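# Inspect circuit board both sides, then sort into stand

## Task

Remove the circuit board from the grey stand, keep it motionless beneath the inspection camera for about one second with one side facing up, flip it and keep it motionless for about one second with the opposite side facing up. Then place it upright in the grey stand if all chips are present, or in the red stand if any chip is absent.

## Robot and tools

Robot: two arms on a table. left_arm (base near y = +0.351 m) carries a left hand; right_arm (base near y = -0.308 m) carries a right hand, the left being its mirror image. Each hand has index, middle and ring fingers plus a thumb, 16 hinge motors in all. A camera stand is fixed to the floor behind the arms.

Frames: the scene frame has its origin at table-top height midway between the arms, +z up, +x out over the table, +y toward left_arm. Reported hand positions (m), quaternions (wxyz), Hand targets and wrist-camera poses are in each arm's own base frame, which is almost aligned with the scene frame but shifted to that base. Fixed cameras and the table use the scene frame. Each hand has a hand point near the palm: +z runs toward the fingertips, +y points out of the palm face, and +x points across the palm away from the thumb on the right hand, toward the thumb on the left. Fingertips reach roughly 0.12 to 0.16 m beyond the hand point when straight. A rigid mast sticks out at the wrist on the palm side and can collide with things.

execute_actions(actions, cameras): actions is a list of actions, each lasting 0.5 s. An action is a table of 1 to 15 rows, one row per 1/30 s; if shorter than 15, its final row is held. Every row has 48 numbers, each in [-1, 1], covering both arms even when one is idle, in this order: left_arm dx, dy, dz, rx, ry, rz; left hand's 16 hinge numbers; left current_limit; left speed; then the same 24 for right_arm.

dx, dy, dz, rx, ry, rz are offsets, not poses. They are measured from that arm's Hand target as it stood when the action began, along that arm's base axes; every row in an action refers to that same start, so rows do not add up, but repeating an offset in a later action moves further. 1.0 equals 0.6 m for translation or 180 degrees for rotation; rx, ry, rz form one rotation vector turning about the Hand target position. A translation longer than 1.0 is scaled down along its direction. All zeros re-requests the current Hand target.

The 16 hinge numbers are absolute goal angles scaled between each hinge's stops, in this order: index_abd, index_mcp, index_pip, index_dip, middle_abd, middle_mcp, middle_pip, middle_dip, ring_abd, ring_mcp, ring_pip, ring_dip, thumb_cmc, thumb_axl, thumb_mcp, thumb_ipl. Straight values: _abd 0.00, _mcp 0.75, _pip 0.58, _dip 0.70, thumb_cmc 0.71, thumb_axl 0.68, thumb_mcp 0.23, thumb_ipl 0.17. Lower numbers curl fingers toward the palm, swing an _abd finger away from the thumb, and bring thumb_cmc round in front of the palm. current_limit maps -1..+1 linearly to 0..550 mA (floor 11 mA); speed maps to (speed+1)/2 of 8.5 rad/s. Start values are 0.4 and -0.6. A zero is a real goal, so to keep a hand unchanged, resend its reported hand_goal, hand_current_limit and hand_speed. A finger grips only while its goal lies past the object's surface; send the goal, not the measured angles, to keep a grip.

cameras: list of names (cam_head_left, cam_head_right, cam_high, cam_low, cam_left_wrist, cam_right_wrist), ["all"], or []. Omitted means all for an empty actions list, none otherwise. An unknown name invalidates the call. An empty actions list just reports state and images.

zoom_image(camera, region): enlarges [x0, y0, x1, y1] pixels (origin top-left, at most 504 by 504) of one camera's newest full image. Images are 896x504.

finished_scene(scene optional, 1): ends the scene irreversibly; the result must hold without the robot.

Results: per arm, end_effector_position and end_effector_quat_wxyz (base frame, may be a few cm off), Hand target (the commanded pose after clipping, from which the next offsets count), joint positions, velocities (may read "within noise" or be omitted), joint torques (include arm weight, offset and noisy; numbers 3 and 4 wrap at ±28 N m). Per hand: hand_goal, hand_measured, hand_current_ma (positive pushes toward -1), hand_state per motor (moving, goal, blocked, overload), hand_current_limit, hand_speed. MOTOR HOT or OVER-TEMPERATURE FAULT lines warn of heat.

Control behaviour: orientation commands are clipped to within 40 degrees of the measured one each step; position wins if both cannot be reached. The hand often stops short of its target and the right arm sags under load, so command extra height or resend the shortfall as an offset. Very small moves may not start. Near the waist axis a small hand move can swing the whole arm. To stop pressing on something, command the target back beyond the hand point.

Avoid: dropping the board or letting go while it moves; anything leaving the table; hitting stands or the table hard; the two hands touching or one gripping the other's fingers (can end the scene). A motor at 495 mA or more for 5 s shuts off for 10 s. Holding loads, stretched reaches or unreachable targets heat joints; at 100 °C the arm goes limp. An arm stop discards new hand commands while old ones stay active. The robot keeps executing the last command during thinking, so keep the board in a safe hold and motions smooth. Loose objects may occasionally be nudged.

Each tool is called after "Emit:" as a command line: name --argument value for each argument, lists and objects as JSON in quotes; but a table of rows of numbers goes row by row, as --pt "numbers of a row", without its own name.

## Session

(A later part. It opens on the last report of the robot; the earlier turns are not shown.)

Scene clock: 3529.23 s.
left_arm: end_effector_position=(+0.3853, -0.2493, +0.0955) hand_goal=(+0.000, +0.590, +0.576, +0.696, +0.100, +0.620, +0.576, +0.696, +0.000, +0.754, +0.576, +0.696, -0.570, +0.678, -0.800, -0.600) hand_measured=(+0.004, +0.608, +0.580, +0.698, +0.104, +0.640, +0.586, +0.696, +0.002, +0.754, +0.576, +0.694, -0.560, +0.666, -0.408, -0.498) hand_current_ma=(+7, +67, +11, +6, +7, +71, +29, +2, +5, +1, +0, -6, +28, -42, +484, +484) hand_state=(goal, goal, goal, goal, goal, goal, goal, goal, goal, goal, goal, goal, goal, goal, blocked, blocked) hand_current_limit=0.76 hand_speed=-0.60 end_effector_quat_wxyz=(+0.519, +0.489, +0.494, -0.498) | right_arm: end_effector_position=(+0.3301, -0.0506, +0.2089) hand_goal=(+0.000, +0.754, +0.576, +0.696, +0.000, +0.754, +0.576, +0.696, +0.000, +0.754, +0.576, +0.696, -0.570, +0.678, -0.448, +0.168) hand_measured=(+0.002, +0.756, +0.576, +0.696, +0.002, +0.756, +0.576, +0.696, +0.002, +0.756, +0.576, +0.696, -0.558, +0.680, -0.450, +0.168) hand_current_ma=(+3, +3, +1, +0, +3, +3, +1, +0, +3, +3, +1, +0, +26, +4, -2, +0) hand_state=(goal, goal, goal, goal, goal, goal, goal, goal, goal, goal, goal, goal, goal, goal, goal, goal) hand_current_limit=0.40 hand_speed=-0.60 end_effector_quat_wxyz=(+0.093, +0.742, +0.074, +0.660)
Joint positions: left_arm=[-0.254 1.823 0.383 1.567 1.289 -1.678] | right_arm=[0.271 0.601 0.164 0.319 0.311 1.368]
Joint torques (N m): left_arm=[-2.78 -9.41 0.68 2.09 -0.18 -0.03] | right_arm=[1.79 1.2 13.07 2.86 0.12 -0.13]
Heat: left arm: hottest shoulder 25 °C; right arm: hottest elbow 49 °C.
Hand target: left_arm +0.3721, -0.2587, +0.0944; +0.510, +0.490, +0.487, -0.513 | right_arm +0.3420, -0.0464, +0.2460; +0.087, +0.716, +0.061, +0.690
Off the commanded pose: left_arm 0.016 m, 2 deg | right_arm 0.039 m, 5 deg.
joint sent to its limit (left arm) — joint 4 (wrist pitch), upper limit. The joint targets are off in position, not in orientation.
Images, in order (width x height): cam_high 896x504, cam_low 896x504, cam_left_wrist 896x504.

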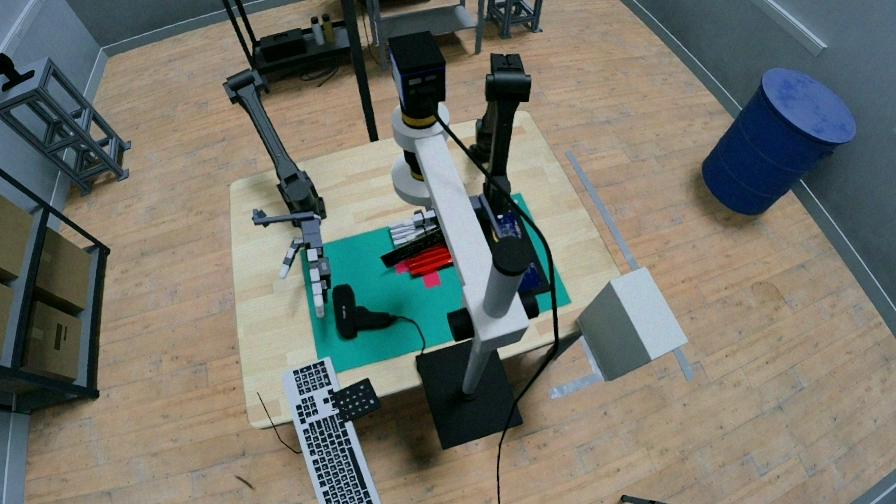

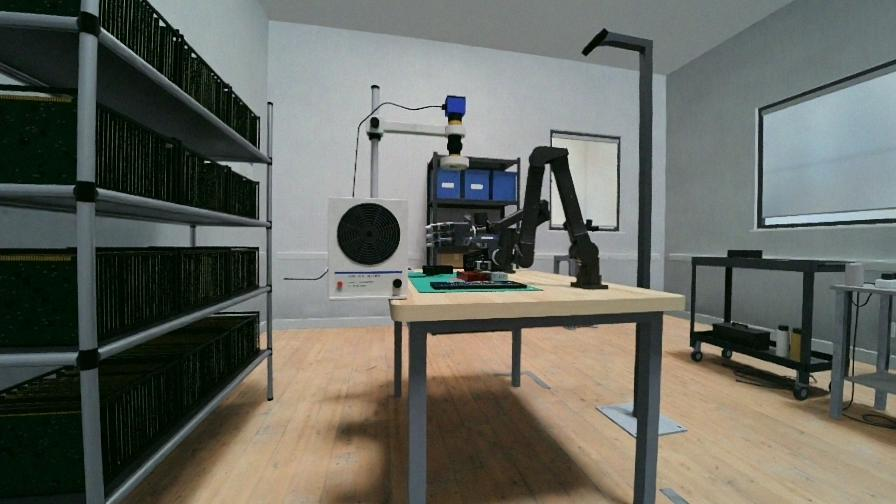

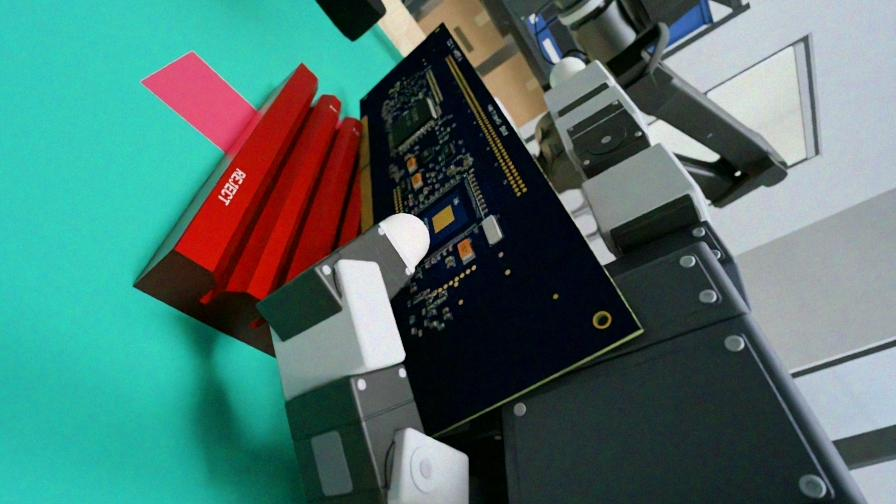

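Emit:
execute_actions --actions '[[[0.005,0,-0.01,0,0,0,0,0.6,0.576,0.696,0.1,0.63,0.576,0.696,0,0.754,0.576,0.696,-0.571,0.678,-0.8,-0.6,0.5,-0.6,0,0,0,0,0,0,0,0.754,0.576,0.696,0,0.754,0.576,0.696,0,0.754,0.576,0.696,-0.571,0.678,-0.449,0.168,0.4,-0.6]]]' --cameras '["cam_high","cam_left_wrist","cam_low"]'

Emit:
zoom_image --camera "cam_left_wrist" --region '[335, 90, 385, 170]'

Emit:
zoom_image --camera "cam_high" --region '[385, 235, 445, 285]'

Scene clock: 3606.47 s.
left_arm: end_effector_position=(+0.3853, -0.2492, +0.0956) hand_goal=(+0.000, +0.600, +0.576, +0.696, +0.100, +0.630, +0.576, +0.696, +0.000, +0.754, +0.576, +0.696, -0.570, +0.678, -0.800, -0.600) hand_measured=(+0.004, +0.612, +0.580, +0.698, +0.104, +0.642, +0.586, +0.696, +0.002, +0.754, +0.576, +0.694, -0.562, +0.668, -0.408, -0.498) hand_current_ma=(+7, +40, +11, +6, +7, +42, +28, +2, +5, +1, +0, -6, +27, -42, +412, +413) hand_state=(goal, goal, goal, goal, goal, goal, goal, goal, goal, goal, goal, goal, goal, goal, blocked, blocked) hand_current_limit=0.50 hand_speed=-0.60 end_effector_quat_wxyz=(+0.519, +0.489, +0.493, -0.498) | right_arm: end_effector_position=(+0.3301, -0.0506, +0.2089) hand_goal=(+0.000, +0.754, +0.576, +0.696, +0.000, +0.754, +0.576, +0.696, +0.000, +0.754, +0.576, +0.696, -0.570, +0.678, -0.448, +0.168) hand_measured=(+0.002, +0.756, +0.576, +0.696, +0.002, +0.756, +0.576, +0.696, +0.002, +0.756, +0.576, +0.696, -0.558, +0.680, -0.450, +0.168) hand_current_ma=(+3, +3, +1, +0, +3, +3, +1, +0, +3, +3, +1, +0, +26, +4, -2, +0) hand_state=(goal, goal, goal, goal, goal, goal, goal, goal, goal, goal, goal, goal, goal, goal, goal, goal) hand_current_limit=0.40 hand_speed=-0.60 end_effector_quat_wxyz=(+0.093, +0.742, +0.074, +0.660)
Joint positions: left_arm=[-0.254 1.823 0.383 1.567 1.289 -1.676] | right_arm=[0.271 0.601 0.164 0.319 0.311 1.368]
Joint torques (N m): left_arm=[-2.55 -7.77 1.29 2.09 -0.04 0.06] | right_arm=[1.73 1.26 12.98 2.86 0.1 -0.15]
Heat: left arm: hottest shoulder 25 °C; right arm: hottest elbow 49 °C.
Hand target: left_arm +0.3751, -0.2587, +0.0884; +0.510, +0.490, +0.487, -0.513 | right_arm +0.3420, -0.0464, +0.2460; +0.087, +0.716, +0.061, +0.690
Off the commanded pose: left_arm 0.016 m, 2 deg | right_arm 0.039 m, 5 deg.
joint sent to its limit (left arm) — joint 4 (wrist pitch), upper limit. The joint targets are off in position, not in orientation.
Images, in order (width x height): cam_high 896x504, cam_low 896x504, cam_left_wrist 896x504.

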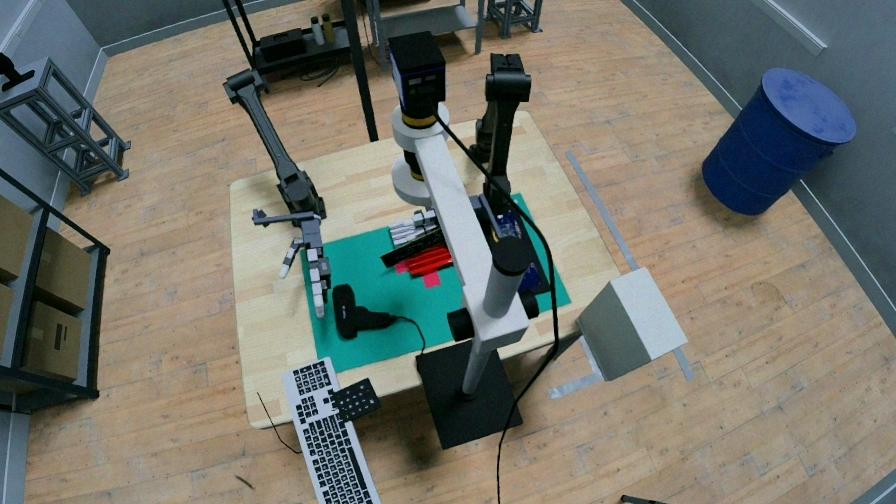

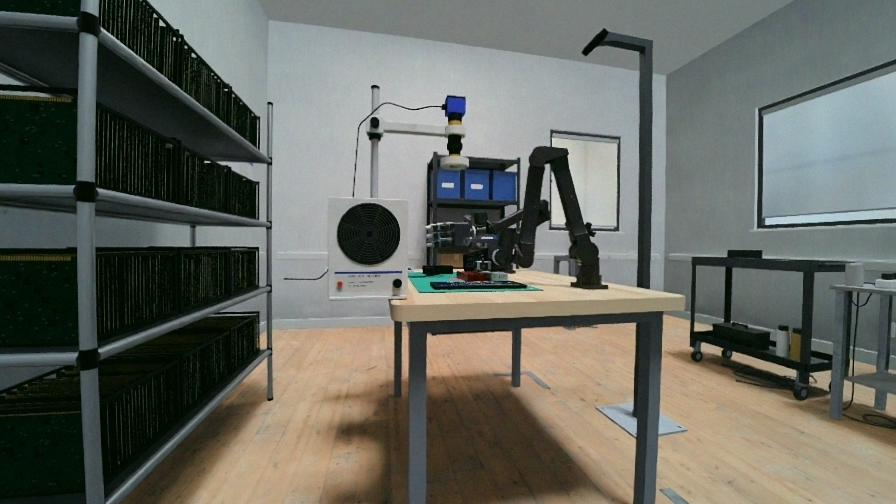

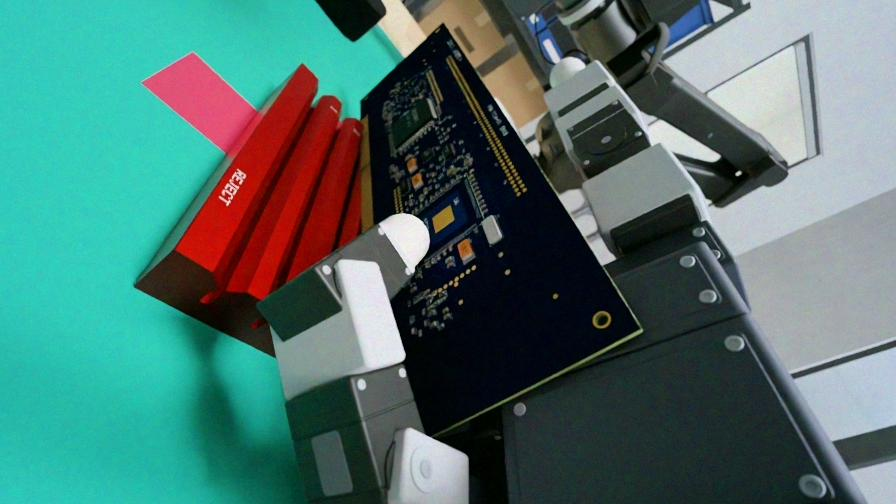

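Scaled by 6.300 from the camera's 896x504 image, which has a finer 1280x720 frame.

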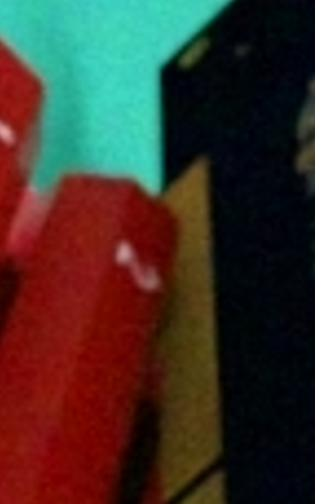

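Scaled by 8.400 from the camera's 896x504 image, which has a finer 1280x720 frame.

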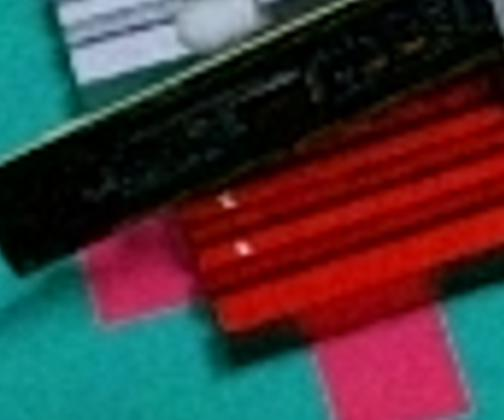

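Emit:
execute_actions --actions '[[[0,0,-0.01,0,0,0,0,0.6,0.576,0.696,0.1,0.63,0.576,0.696,0,0.754,0.576,0.696,-0.571,0.678,-0.8,-0.6,0.4,-0.6,0,0,0,0,0,0,0,0.754,0.576,0.696,0,0.754,0.576,0.696,0,0.754,0.576,0.696,-0.571,0.678,-0.449,0.168,0.4,-0.6]]]' --cameras '["cam_left_wrist"]'

Emit:
zoom_image --camera "cam_left_wrist" --region '[335, 90, 385, 170]'

Scene clock: 3612.27 s.
left_arm: end_effector_position=(+0.3855, -0.2489, +0.0919) hand_goal=(+0.000, +0.600, +0.576, +0.696, +0.100, +0.630, +0.576, +0.696, +0.000, +0.754, +0.576, +0.696, -0.570, +0.678, -0.800, -0.600) hand_measured=(+0.004, +0.614, +0.580, +0.698, +0.104, +0.644, +0.584, +0.696, +0.002, +0.754, +0.576, +0.694, -0.562, +0.666, -0.404, -0.508) hand_current_ma=(+7, +48, +11, +6, +7, +45, +24, +2, +5, +1, +0, -6, +27, -47, +385, +385) hand_state=(goal, goal, goal, goal, goal, goal, goal, goal, goal, goal, goal, goal, goal, goal, blocked, blocked) hand_current_limit=0.40 hand_speed=-0.60 end_effector_quat_wxyz=(+0.520, +0.490, +0.494, -0.496) | right_arm: end_effector_position=(+0.3301, -0.0506, +0.2089) hand_goal=(+0.000, +0.754, +0.576, +0.696, +0.000, +0.754, +0.576, +0.696, +0.000, +0.754, +0.576, +0.696, -0.570, +0.678, -0.448, +0.168) hand_measured=(+0.002, +0.756, +0.576, +0.696, +0.002, +0.756, +0.576, +0.696, +0.002, +0.756, +0.576, +0.696, -0.558, +0.680, -0.450, +0.168) hand_current_ma=(+3, +3, +1, +0, +3, +3, +1, +0, +3, +3, +1, +0, +26, +4, -2, +0) hand_state=(goal, goal, goal, goal, goal, goal, goal, goal, goal, goal, goal, goal, goal, goal, goal, goal) hand_current_limit=0.40 hand_speed=-0.60 end_effector_quat_wxyz=(+0.093, +0.742, +0.074, +0.660)
Joint positions: left_arm=[-0.254 1.835 0.383 1.567 1.287 -1.661] | right_arm=[0.271 0.601 0.164 0.319 0.311 1.368]
Joint torques (N m): left_arm=[-2.61 -7.36 1.29 2.06 -0.02 0.06] | right_arm=[1.49 1.55 13.15 2.91 0.12 -0.13]
Heat: left arm: hottest shoulder 25 °C; right arm: hottest elbow 49 °C.
Hand target: left_arm +0.3751, -0.2587, +0.0824; +0.510, +0.490, +0.487, -0.513 | right_arm +0.3420, -0.0464, +0.2460; +0.087, +0.716, +0.061, +0.690
Off the commanded pose: left_arm 0.017 m, 2 deg | right_arm 0.039 m, 5 deg.
joint sent to its limit (left arm) — joint 4 (wrist pitch), upper limit. The joint targets are off in position, not in orientation.
Images, in order (width x height): cam_left_wrist 896x504.

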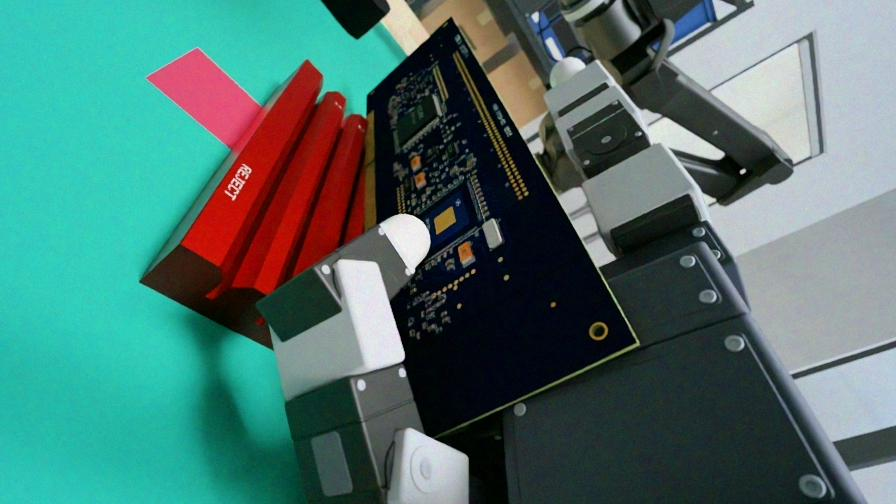

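Scaled by 6.300 from the camera's 896x504 image, which has a finer 1280x720 frame.

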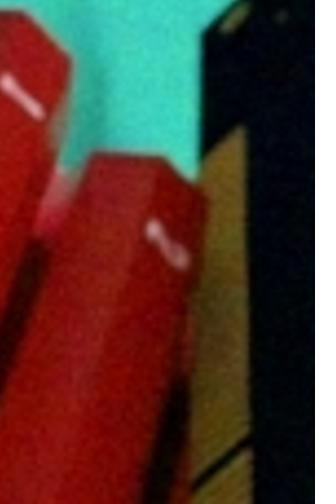

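Emit:
execute_actions --actions '[[[0,0,-0.01,0,0,0,0,0.605,0.576,0.696,0.1,0.635,0.576,0.696,0,0.754,0.576,0.696,-0.571,0.678,-0.8,-0.6,0.35,-0.6,0,0,0,0,0,0,0,0.754,0.576,0.696,0,0.754,0.576,0.696,0,0.754,0.576,0.696,-0.571,0.678,-0.449,0.168,0.4,-0.6]]]' --cameras '["cam_left_wrist","cam_high"]'

Emit:
zoom_image --camera "cam_left_wrist" --region '[320, 80, 400, 240]'

Emit:
zoom_image --camera "cam_high" --region '[385, 235, 445, 285]'

Scene clock: 3621.83 s.
left_arm: end_effector_position=(+0.3855, -0.2488, +0.0905) hand_goal=(+0.000, +0.606, +0.576, +0.696, +0.100, +0.636, +0.576, +0.696, +0.000, +0.754, +0.576, +0.696, -0.570, +0.678, -0.800, -0.600) hand_measured=(+0.004, +0.620, +0.580, +0.698, +0.104, +0.648, +0.584, +0.696, +0.002, +0.754, +0.576, +0.694, -0.564, +0.662, -0.402, -0.510) hand_current_ma=(+7, +48, +11, +6, +7, +42, +23, +2, +5, +1, +0, -6, +16, -65, +371, +371) hand_state=(goal, goal, goal, goal, goal, goal, goal, goal, goal, goal, goal, goal, goal, goal, blocked, blocked) hand_current_limit=0.35 hand_speed=-0.60 end_effector_quat_wxyz=(+0.524, +0.495, +0.490, -0.491) | right_arm: end_effector_position=(+0.3301, -0.0506, +0.2089) hand_goal=(+0.000, +0.754, +0.576, +0.696, +0.000, +0.754, +0.576, +0.696, +0.000, +0.754, +0.576, +0.696, -0.570, +0.678, -0.448, +0.168) hand_measured=(+0.002, +0.756, +0.576, +0.696, +0.002, +0.756, +0.576, +0.696, +0.002, +0.756, +0.576, +0.696, -0.558, +0.680, -0.450, +0.168) hand_current_ma=(+3, +3, +1, +0, +3, +3, +1, +0, +3, +3, +1, +0, +26, +4, -2, +0) hand_state=(goal, goal, goal, goal, goal, goal, goal, goal, goal, goal, goal, goal, goal, goal, goal, goal) hand_current_limit=0.40 hand_speed=-0.60 end_effector_quat_wxyz=(+0.093, +0.742, +0.074, +0.660)
Joint positions: left_arm=[-0.254 1.846 0.383 1.573 1.287 -1.64] | right_arm=[0.271 0.601 0.164 0.319 0.311 1.368]
Joint torques (N m): left_arm=[-2.55 -6.77 1.25 1.84 -0.01 0.03] | right_arm=[1.32 1.2 12.97 2.91 0.14 -0.11]
Heat: left arm: hottest shoulder 25 °C; right arm: hottest elbow 49 °C.
Hand target: left_arm +0.3751, -0.2587, +0.0764; +0.510, +0.490, +0.487, -0.513 | right_arm +0.3420, -0.0464, +0.2460; +0.087, +0.716, +0.061, +0.690
Off the commanded pose: left_arm 0.020 m, 3 deg | right_arm 0.039 m, 5 deg.
joint sent to its limit (left arm) — joint 4 (wrist pitch), upper limit. The joint targets are off in position, not in orientation.
Images, in order (width x height): cam_high 896x504, cam_left_wrist 896x504.

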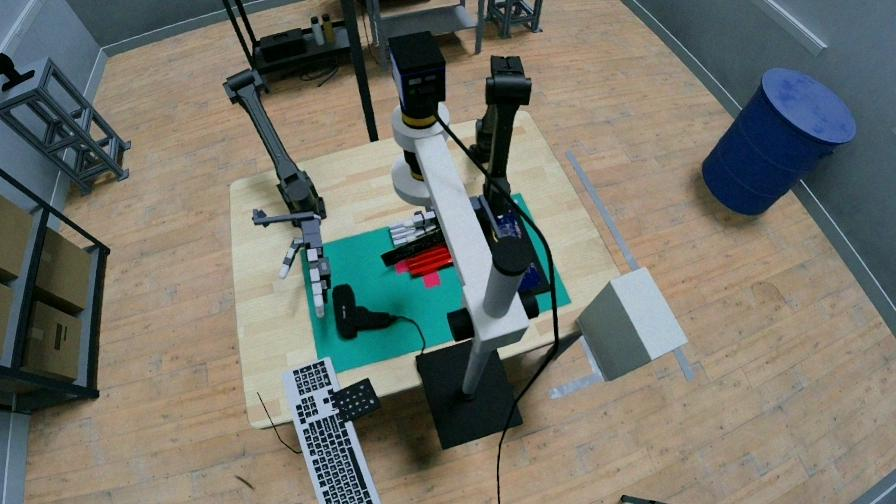

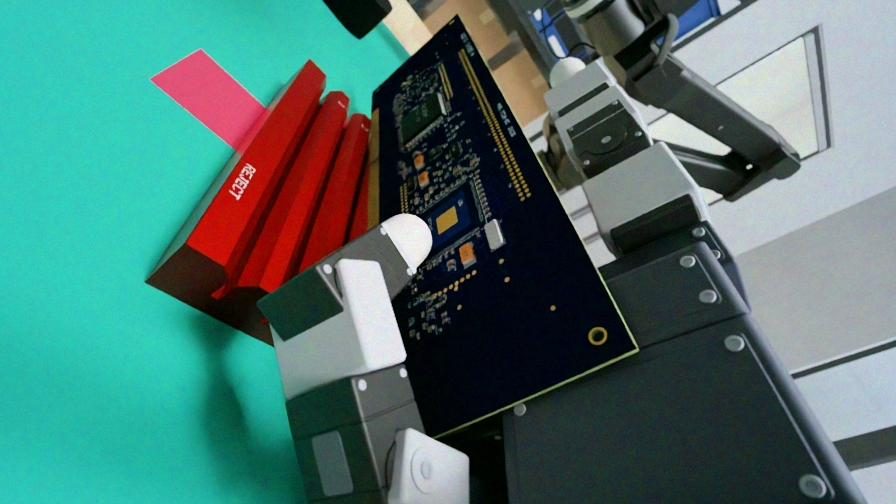

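Scaled by 3.150 from the camera's 896x504 image, which has a finer 1280x720 frame.

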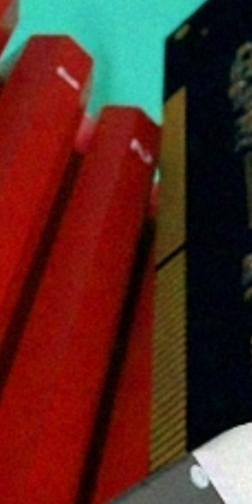

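Scaled by 8.400 from the camera's 896x504 image, which has a finer 1280x720 frame.

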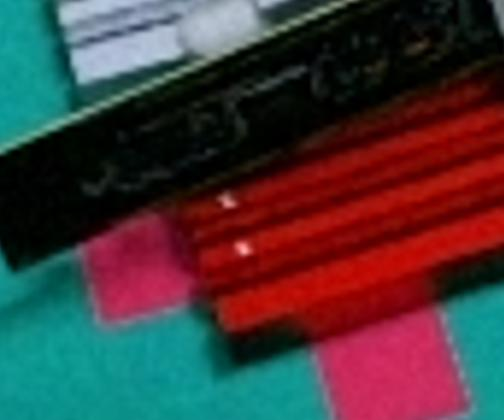

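Emit:
zoom_image --camera "cam_left_wrist" --region '[345, 100, 385, 160]'

Emit:
zoom_image --camera "cam_high" --region '[385, 250, 415, 280]'

Emit:
zoom_image --camera "cam_high" --region '[405, 235, 465, 285]'

Scaled by 8.400 from the camera's 896x504 image, which has a finer 1280x720 frame.

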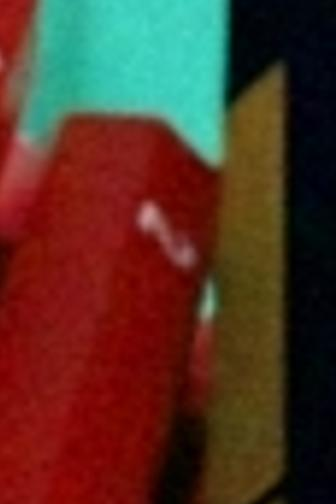

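Scaled by 16.800 from the camera's 896x504 image, which has a finer 1280x720 frame.

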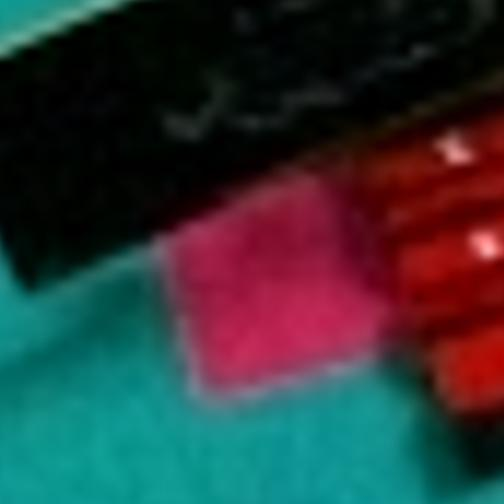

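Scaled by 8.400 from the camera's 896x504 image, which has a finer 1280x720 frame.

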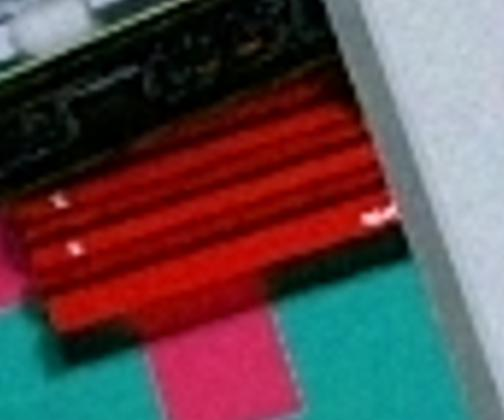

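Emit:
execute_actions --actions '[]' --cameras '["cam_head_left","cam_head_right"]'

Emit:
zoom_image --camera "cam_head_left" --region '[400, 235, 530, 345]'

Emit:
zoom_image --camera "cam_head_right" --region '[400, 235, 530, 345]'

Scene clock: 3677.40 s.
left_arm: end_effector_position=(+0.3855, -0.2488, +0.0905) hand_goal=(+0.000, +0.606, +0.576, +0.696, +0.100, +0.636, +0.576, +0.696, +0.000, +0.754, +0.576, +0.696, -0.570, +0.678, -0.800, -0.600) hand_measured=(+0.004, +0.620, +0.580, +0.698, +0.104, +0.648, +0.584, +0.696, +0.002, +0.754, +0.576, +0.694, -0.564, +0.662, -0.402, -0.510) hand_current_ma=(+7, +48, +11, +6, +7, +42, +23, +2, +5, +1, +0, -6, +16, -65, +371, +371) hand_state=(goal, goal, goal, goal, goal, goal, goal, goal, goal, goal, goal, goal, goal, goal, blocked, blocked) hand_current_limit=0.35 hand_speed=-0.60 end_effector_quat_wxyz=(+0.524, +0.495, +0.490, -0.491) | right_arm: end_effector_position=(+0.3301, -0.0506, +0.2089) hand_goal=(+0.000, +0.754, +0.576, +0.696, +0.000, +0.754, +0.576, +0.696, +0.000, +0.754, +0.576, +0.696, -0.570, +0.678, -0.448, +0.168) hand_measured=(+0.002, +0.756, +0.576, +0.696, +0.002, +0.756, +0.576, +0.696, +0.002, +0.756, +0.576, +0.696, -0.558, +0.680, -0.450, +0.168) hand_current_ma=(+3, +3, +1, +0, +3, +3, +1, +0, +3, +3, +1, +0, +26, +4, -2, +0) hand_state=(goal, goal, goal, goal, goal, goal, goal, goal, goal, goal, goal, goal, goal, goal, goal, goal) hand_current_limit=0.40 hand_speed=-0.60 end_effector_quat_wxyz=(+0.093, +0.742, +0.074, +0.660)
Joint positions: left_arm=[-0.254 1.846 0.383 1.573 1.287 -1.64] | right_arm=[0.271 0.601 0.164 0.319 0.311 1.368]
Joint velocities: within noise
Joint torques (N m): left_arm=[-2.55 -6.83 1.26 1.85 0 0.03] | right_arm=[1.08 1.44 13 2.86 0.1 -0.13]
Heat: left arm: hottest shoulder 25 °C; right arm: hottest elbow 50 °C.
Hand target: left_arm +0.3751, -0.2587, +0.0764; +0.510, +0.490, +0.487, -0.513 | right_arm +0.3420, -0.0464, +0.2460; +0.087, +0.716, +0.061, +0.690
Off the commanded pose: left_arm 0.020 m, 3 deg | right_arm 0.039 m, 5 deg.
Images, in order (width x height): cam_head_left 896x504, cam_head_right 896x504.

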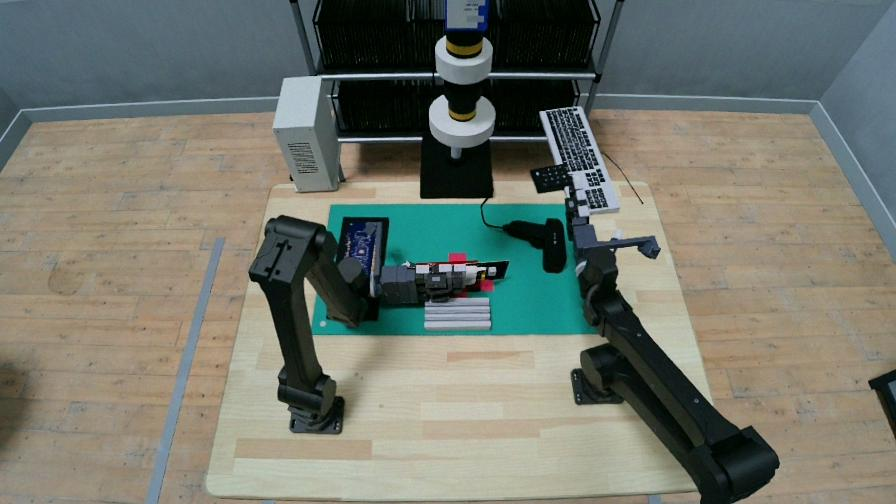

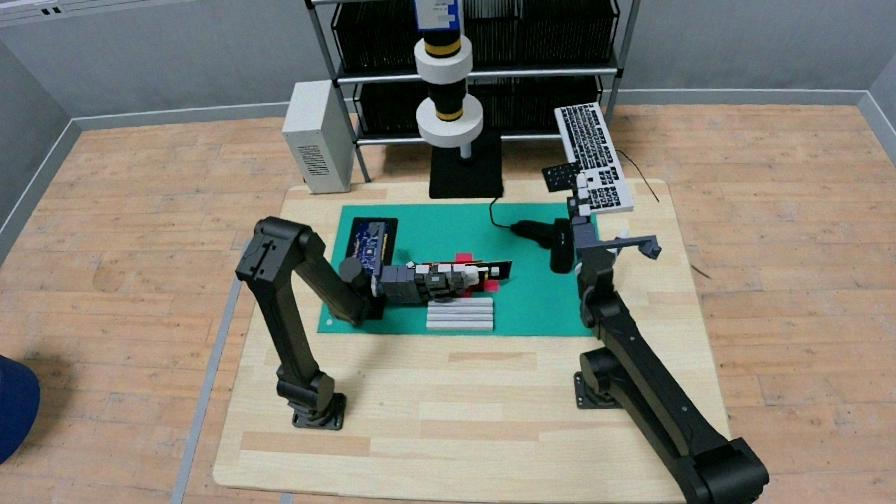

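Scaled by 3.877 from the camera's 896x504 image, which has a finer 1280x720 frame.

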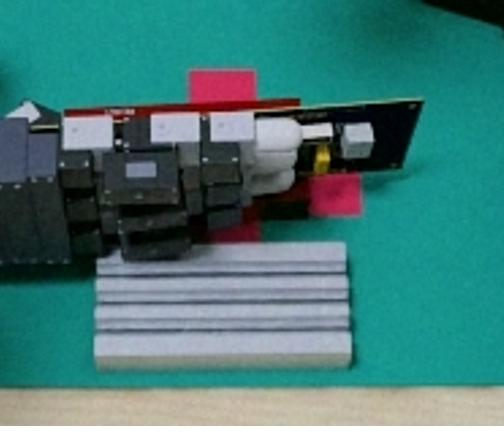

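Scaled by 3.877 from the camera's 896x504 image, which has a finer 1280x720 frame.

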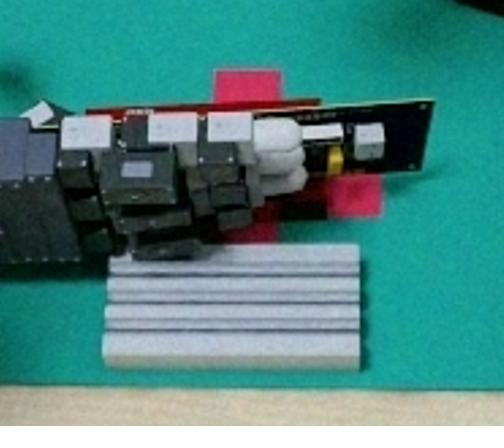

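Emit:
execute_actions --actions '[[[0.002,0,-0.012,0,0.01,0,0,0.61,0.576,0.696,0.1,0.64,0.576,0.696,0,0.754,0.576,0.696,-0.571,0.678,-0.8,-0.6,0.3,-0.6,0,0,0,0,0,0,0,0.754,0.576,0.696,0,0.754,0.576,0.696,0,0.754,0.576,0.696,-0.571,0.678,-0.449,0.168,0.4,-0.6]]]' --cameras '["cam_left_wrist","cam_high","cam_low"]'

Emit:
zoom_image --camera "cam_left_wrist" --region '[320, 80, 400, 240]'

Emit:
zoom_image --camera "cam_high" --region '[385, 235, 445, 285]'

Scene clock: 3701.30 s.
left_arm: end_effector_position=(+0.3850, -0.2485, +0.0836) hand_goal=(+0.000, +0.610, +0.576, +0.696, +0.100, +0.640, +0.576, +0.696, +0.000, +0.754, +0.576, +0.696, -0.570, +0.678, -0.800, -0.600) hand_measured=(+0.004, +0.622, +0.580, +0.698, +0.104, +0.652, +0.580, +0.696, +0.002, +0.754, +0.576, +0.694, -0.568, +0.658, -0.402, -0.518) hand_current_ma=(+7, +37, +11, +6, +7, +37, +12, +2, +5, +1, +0, -6, +7, -87, +358, +358) hand_state=(goal, goal, goal, goal, goal, goal, goal, goal, goal, goal, goal, goal, goal, blocked, blocked, blocked) hand_current_limit=0.30 hand_speed=-0.60 end_effector_quat_wxyz=(+0.519, +0.491, +0.496, -0.494) | right_arm: end_effector_position=(+0.3301, -0.0506, +0.2089) hand_goal=(+0.000, +0.754, +0.576, +0.696, +0.000, +0.754, +0.576, +0.696, +0.000, +0.754, +0.576, +0.696, -0.570, +0.678, -0.448, +0.168) hand_measured=(+0.002, +0.756, +0.576, +0.696, +0.002, +0.756, +0.576, +0.696, +0.002, +0.756, +0.576, +0.696, -0.558, +0.680, -0.450, +0.168) hand_current_ma=(+3, +3, +1, +0, +3, +3, +1, +0, +3, +3, +1, +0, +26, +4, -2, +0) hand_state=(goal, goal, goal, goal, goal, goal, goal, goal, goal, goal, goal, goal, goal, goal, goal, goal) hand_current_limit=0.40 hand_speed=-0.60 end_effector_quat_wxyz=(+0.093, +0.742, +0.074, +0.660)
Joint positions: left_arm=[-0.254 1.863 0.383 1.575 1.286 -1.643] | right_arm=[0.271 0.601 0.164 0.319 0.311 1.368]
Joint torques (N m): left_arm=[-2.43 -7 1.57 1.81 0.17 -0.14] | right_arm=[1.08 1.03 13.04 2.74 0.11 -0.14]
Heat: left arm: hottest shoulder 25 °C; right arm: hottest elbow 50 °C.
Hand target: left_arm +0.3763, -0.2587, +0.0692; +0.502, +0.482, +0.495, -0.520 | right_arm +0.3420, -0.0464, +0.2460; +0.087, +0.716, +0.061, +0.690
Off the commanded pose: left_arm 0.020 m, 4 deg | right_arm 0.039 m, 5 deg.
joint sent to its limit (left arm) — joint 4 (wrist pitch), upper limit. The joint targets are off in position, not in orientation.
Images, in order (width x height): cam_high 896x504, cam_low 896x504, cam_left_wrist 896x504.

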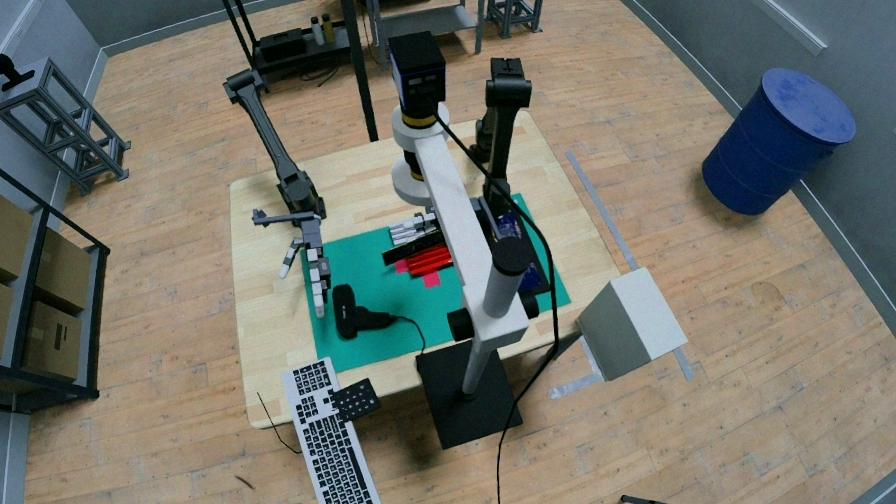

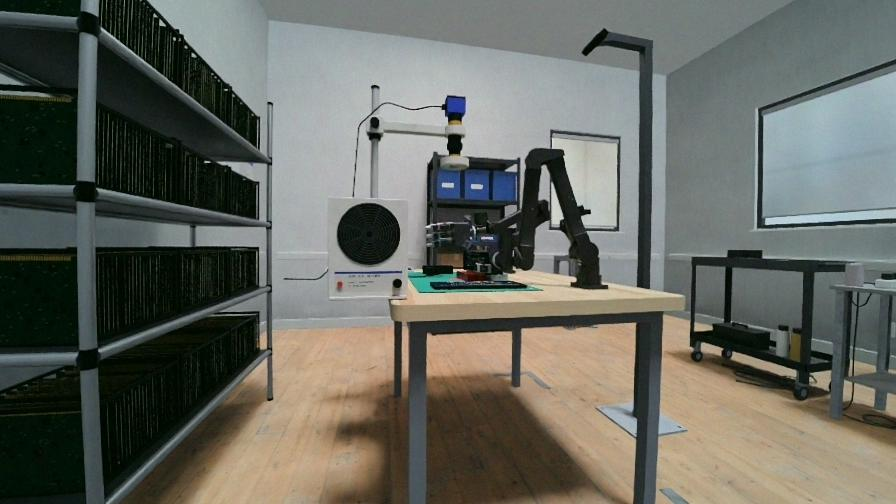

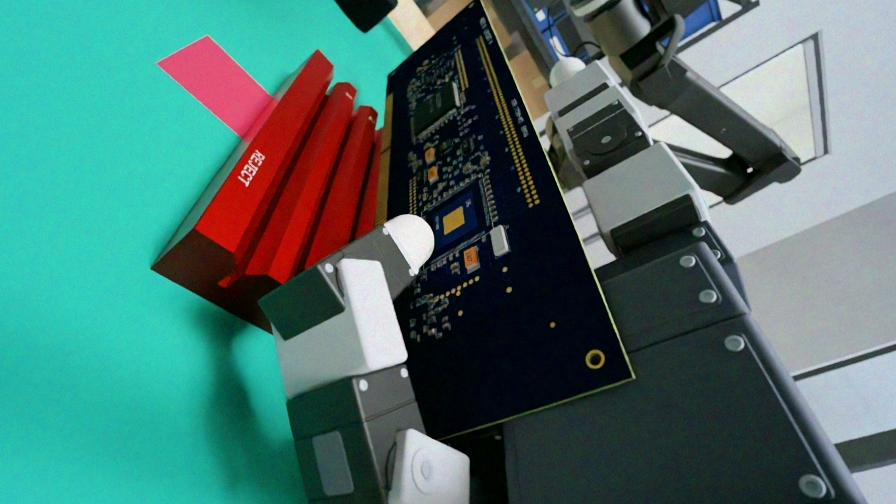

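Scaled by 3.150 from the camera's 896x504 image, which has a finer 1280x720 frame.

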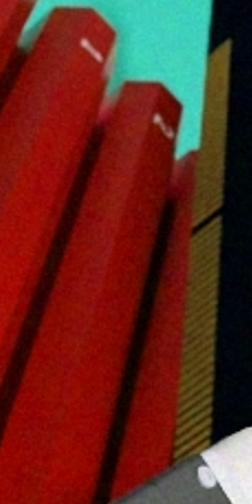

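Scaled by 8.400 from the camera's 896x504 image, which has a finer 1280x720 frame.

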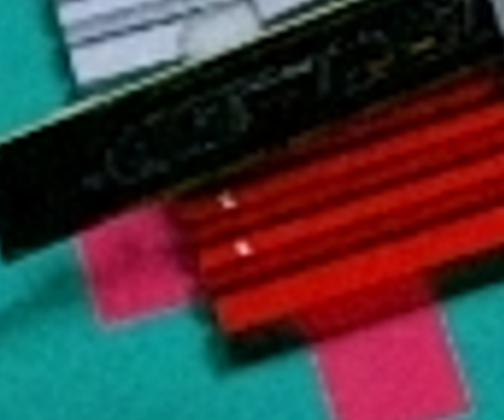

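Emit:
execute_actions --actions '[[[0,0,0.01,0,0,0,0,0.6,0.576,0.696,0.1,0.63,0.576,0.696,0,0.754,0.576,0.696,-0.571,0.678,-0.8,-0.6,0.65,-0.6,0,0,0,0,0,0,0,0.754,0.576,0.696,0,0.754,0.576,0.696,0,0.754,0.576,0.696,-0.571,0.678,-0.449,0.168,0.4,-0.6],[0,0,0.02,0,0,0,0,0.6,0.576,0.696,0.1,0.63,0.576,0.696,0,0.754,0.576,0.696,-0.571,0.678,-0.8,-0.6,0.65,-0.6,0,0,0,0,0,0,0,0.754,0.576,0.696,0,0.754,0.576,0.696,0,0.754,0.576,0.696,-0.571,0.678,-0.449,0.168,0.4,-0.6],[0,0,0.035,0,0,0,0,0.6,0.576,0.696,0.1,0.63,0.576,0.696,0,0.754,0.576,0.696,-0.571,0.678,-0.8,-0.6,0.65,-0.6,0,0,0,0,0,0,0,0.754,0.576,0.696,0,0.754,0.576,0.696,0,0.754,0.576,0.696,-0.571,0.678,-0.449,0.168,0.4,-0.6]]]' --cameras '["cam_left_wrist"]'

Emit:
zoom_image --camera "cam_left_wrist" --region '[320, 80, 400, 240]'

Scene clock: 3732.40 s.
left_arm: end_effector_position=(+0.3818, -0.2498, +0.0816) hand_goal=(+0.000, +0.600, +0.576, +0.696, +0.100, +0.630, +0.576, +0.696, +0.000, +0.754, +0.576, +0.696, -0.570, +0.678, -0.800, -0.600) hand_measured=(+0.006, +0.622, +0.580, +0.698, +0.104, +0.652, +0.580, +0.696, +0.002, +0.754, +0.576, +0.694, -0.568, +0.658, -0.402, -0.522) hand_current_ma=(+12, +76, +11, +6, +10, +77, +12, +2, +5, +1, +0, -6, +7, -85, +454, +452) hand_state=(goal, blocked, goal, goal, goal, blocked, goal, goal, goal, goal, goal, goal, goal, blocked, blocked, blocked) hand_current_limit=0.65 hand_speed=-0.60 end_effector_quat_wxyz=(+0.499, +0.476, +0.509, -0.515) | right_arm: end_effector_position=(+0.3301, -0.0506, +0.2089) hand_goal=(+0.000, +0.754, +0.576, +0.696, +0.000, +0.754, +0.576, +0.696, +0.000, +0.754, +0.576, +0.696, -0.570, +0.678, -0.448, +0.168) hand_measured=(+0.002, +0.756, +0.576, +0.696, +0.002, +0.756, +0.576, +0.696, +0.002, +0.756, +0.576, +0.696, -0.558, +0.680, -0.450, +0.168) hand_current_ma=(+3, +3, +1, +0, +3, +3, +1, +0, +3, +3, +1, +0, +26, +4, -2, +0) hand_state=(goal, goal, goal, goal, goal, goal, goal, goal, goal, goal, goal, goal, goal, goal, goal, goal) hand_current_limit=0.40 hand_speed=-0.60 end_effector_quat_wxyz=(+0.093, +0.742, +0.074, +0.660)
Joint positions: left_arm=[-0.254 1.851 0.383 1.575 1.297 -1.724] | right_arm=[0.271 0.601 0.164 0.319 0.311 1.368]
Joint torques (N m): left_arm=[-2.37 -10.93 1.39 1.77 0.01 0] | right_arm=[1.49 1.38 12.96 2.89 0.17 -0.1]
Heat: left arm: hottest shoulder 25 °C; right arm: hottest elbow 50 °C.
Hand target: left_arm +0.3763, -0.2587, +0.0902; +0.502, +0.482, +0.495, -0.520 | right_arm +0.3420, -0.0464, +0.2460; +0.087, +0.716, +0.061, +0.690
Off the commanded pose: left_arm 0.014 m, 2 deg | right_arm 0.039 m, 5 deg.
joint read past its limit (left arm) — joint 4 (wrist pitch), upper limit.
joint sent to its limit (left arm) — joint 4 (wrist pitch), upper limit. The joint targets are off in position, not in orientation.
Images, in order (width x height): cam_left_wrist 896x504.

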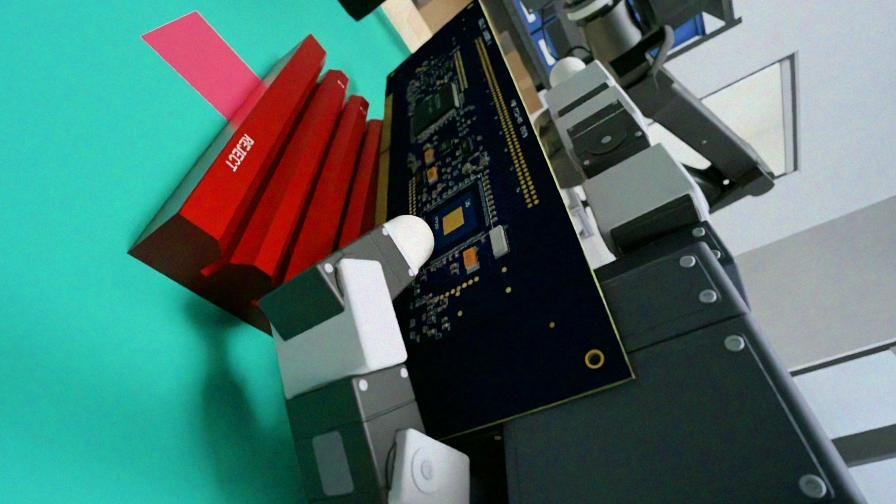

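Scaled by 3.150 from the camera's 896x504 image, which has a finer 1280x720 frame.

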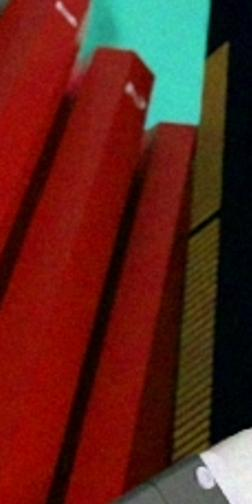

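Emit:
execute_actions --actions '[[[0.005,0,0.014,0,0,0,0,0.6,0.576,0.696,0.1,0.63,0.576,0.696,0,0.754,0.576,0.696,-0.571,0.678,-0.8,-0.6,0.65,-0.6,0,0,0,0,0,0,0,0.754,0.576,0.696,0,0.754,0.576,0.696,0,0.754,0.576,0.696,-0.571,0.678,-0.449,0.168,0.4,-0.6],[0.015,0,0.014,0,0,0,0,0.6,0.576,0.696,0.1,0.63,0.576,0.696,0,0.754,0.576,0.696,-0.571,0.678,-0.8,-0.6,0.65,-0.6,0,0,0,0,0,0,0,0.754,0.576,0.696,0,0.754,0.576,0.696,0,0.754,0.576,0.696,-0.571,0.678,-0.449,0.168,0.4,-0.6],[0.025,0,0.014,0,0,0,0,0.6,0.576,0.696,0.1,0.63,0.576,0.696,0,0.754,0.576,0.696,-0.571,0.678,-0.8,-0.6,0.65,-0.6,0,0,0,0,0,0,0,0.754,0.576,0.696,0,0.754,0.576,0.696,0,0.754,0.576,0.696,-0.571,0.678,-0.449,0.168,0.4,-0.6]]]' --cameras '["cam_left_wrist"]'

Emit:
zoom_image --camera "cam_left_wrist" --region '[320, 80, 400, 240]'

Scene clock: 3742.90 s.
left_arm: end_effector_position=(+0.3791, -0.2510, +0.0824) hand_goal=(+0.000, +0.600, +0.576, +0.696, +0.100, +0.630, +0.576, +0.696, +0.000, +0.754, +0.576, +0.696, -0.570, +0.678, -0.800, -0.600) hand_measured=(+0.006, +0.622, +0.580, +0.698, +0.104, +0.652, +0.580, +0.696, +0.002, +0.754, +0.576, +0.694, -0.568, +0.662, -0.402, -0.522) hand_current_ma=(+14, +76, +11, +6, +11, +77, +12, +2, +5, +1, +0, -6, +7, -64, +454, +444) hand_state=(goal, blocked, goal, goal, goal, blocked, goal, goal, goal, goal, goal, goal, goal, goal, blocked, blocked) hand_current_limit=0.65 hand_speed=-0.60 end_effector_quat_wxyz=(+0.488, +0.471, +0.513, -0.526) | right_arm: end_effector_position=(+0.3301, -0.0506, +0.2089) hand_goal=(+0.000, +0.754, +0.576, +0.696, +0.000, +0.754, +0.576, +0.696, +0.000, +0.754, +0.576, +0.696, -0.570, +0.678, -0.448, +0.168) hand_measured=(+0.002, +0.756, +0.576, +0.696, +0.002, +0.756, +0.576, +0.696, +0.002, +0.756, +0.576, +0.696, -0.558, +0.680, -0.450, +0.168) hand_current_ma=(+3, +3, +1, +0, +3, +3, +1, +0, +3, +3, +1, +0, +26, +4, -2, +0) hand_state=(goal, goal, goal, goal, goal, goal, goal, goal, goal, goal, goal, goal, goal, goal, goal, goal) hand_current_limit=0.40 hand_speed=-0.60 end_effector_quat_wxyz=(+0.093, +0.742, +0.074, +0.660)
Joint positions: left_arm=[-0.254 1.84 0.383 1.575 1.309 -1.765] | right_arm=[0.271 0.601 0.164 0.319 0.311 1.368]
Joint torques (N m): left_arm=[-1.14 -10.75 4.36 1.55 0 0.02] | right_arm=[1.26 1.2 12.88 2.84 0.12 -0.14]
Heat: left arm: hottest shoulder 25 °C; right arm: hottest elbow 50 °C.
Hand target: left_arm +0.3913, -0.2587, +0.0986; +0.502, +0.482, +0.495, -0.520 | right_arm +0.3420, -0.0464, +0.2460; +0.087, +0.716, +0.061, +0.690
Off the commanded pose: left_arm 0.022 m, 3 deg | right_arm 0.039 m, 5 deg.
joint read past its limit (left arm) — joint 4 (wrist pitch), upper limit.
Images, in order (width x height): cam_left_wrist 896x504.

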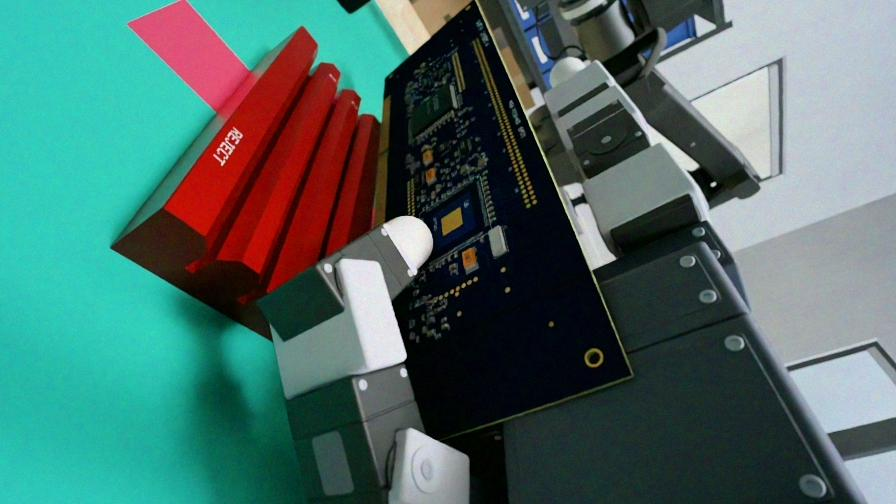

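Scaled by 3.150 from the camera's 896x504 image, which has a finer 1280x720 frame.

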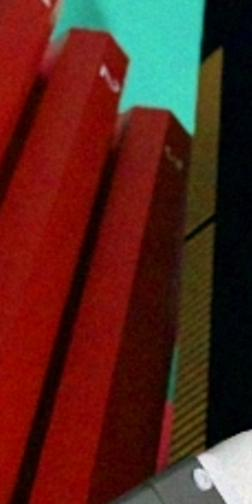

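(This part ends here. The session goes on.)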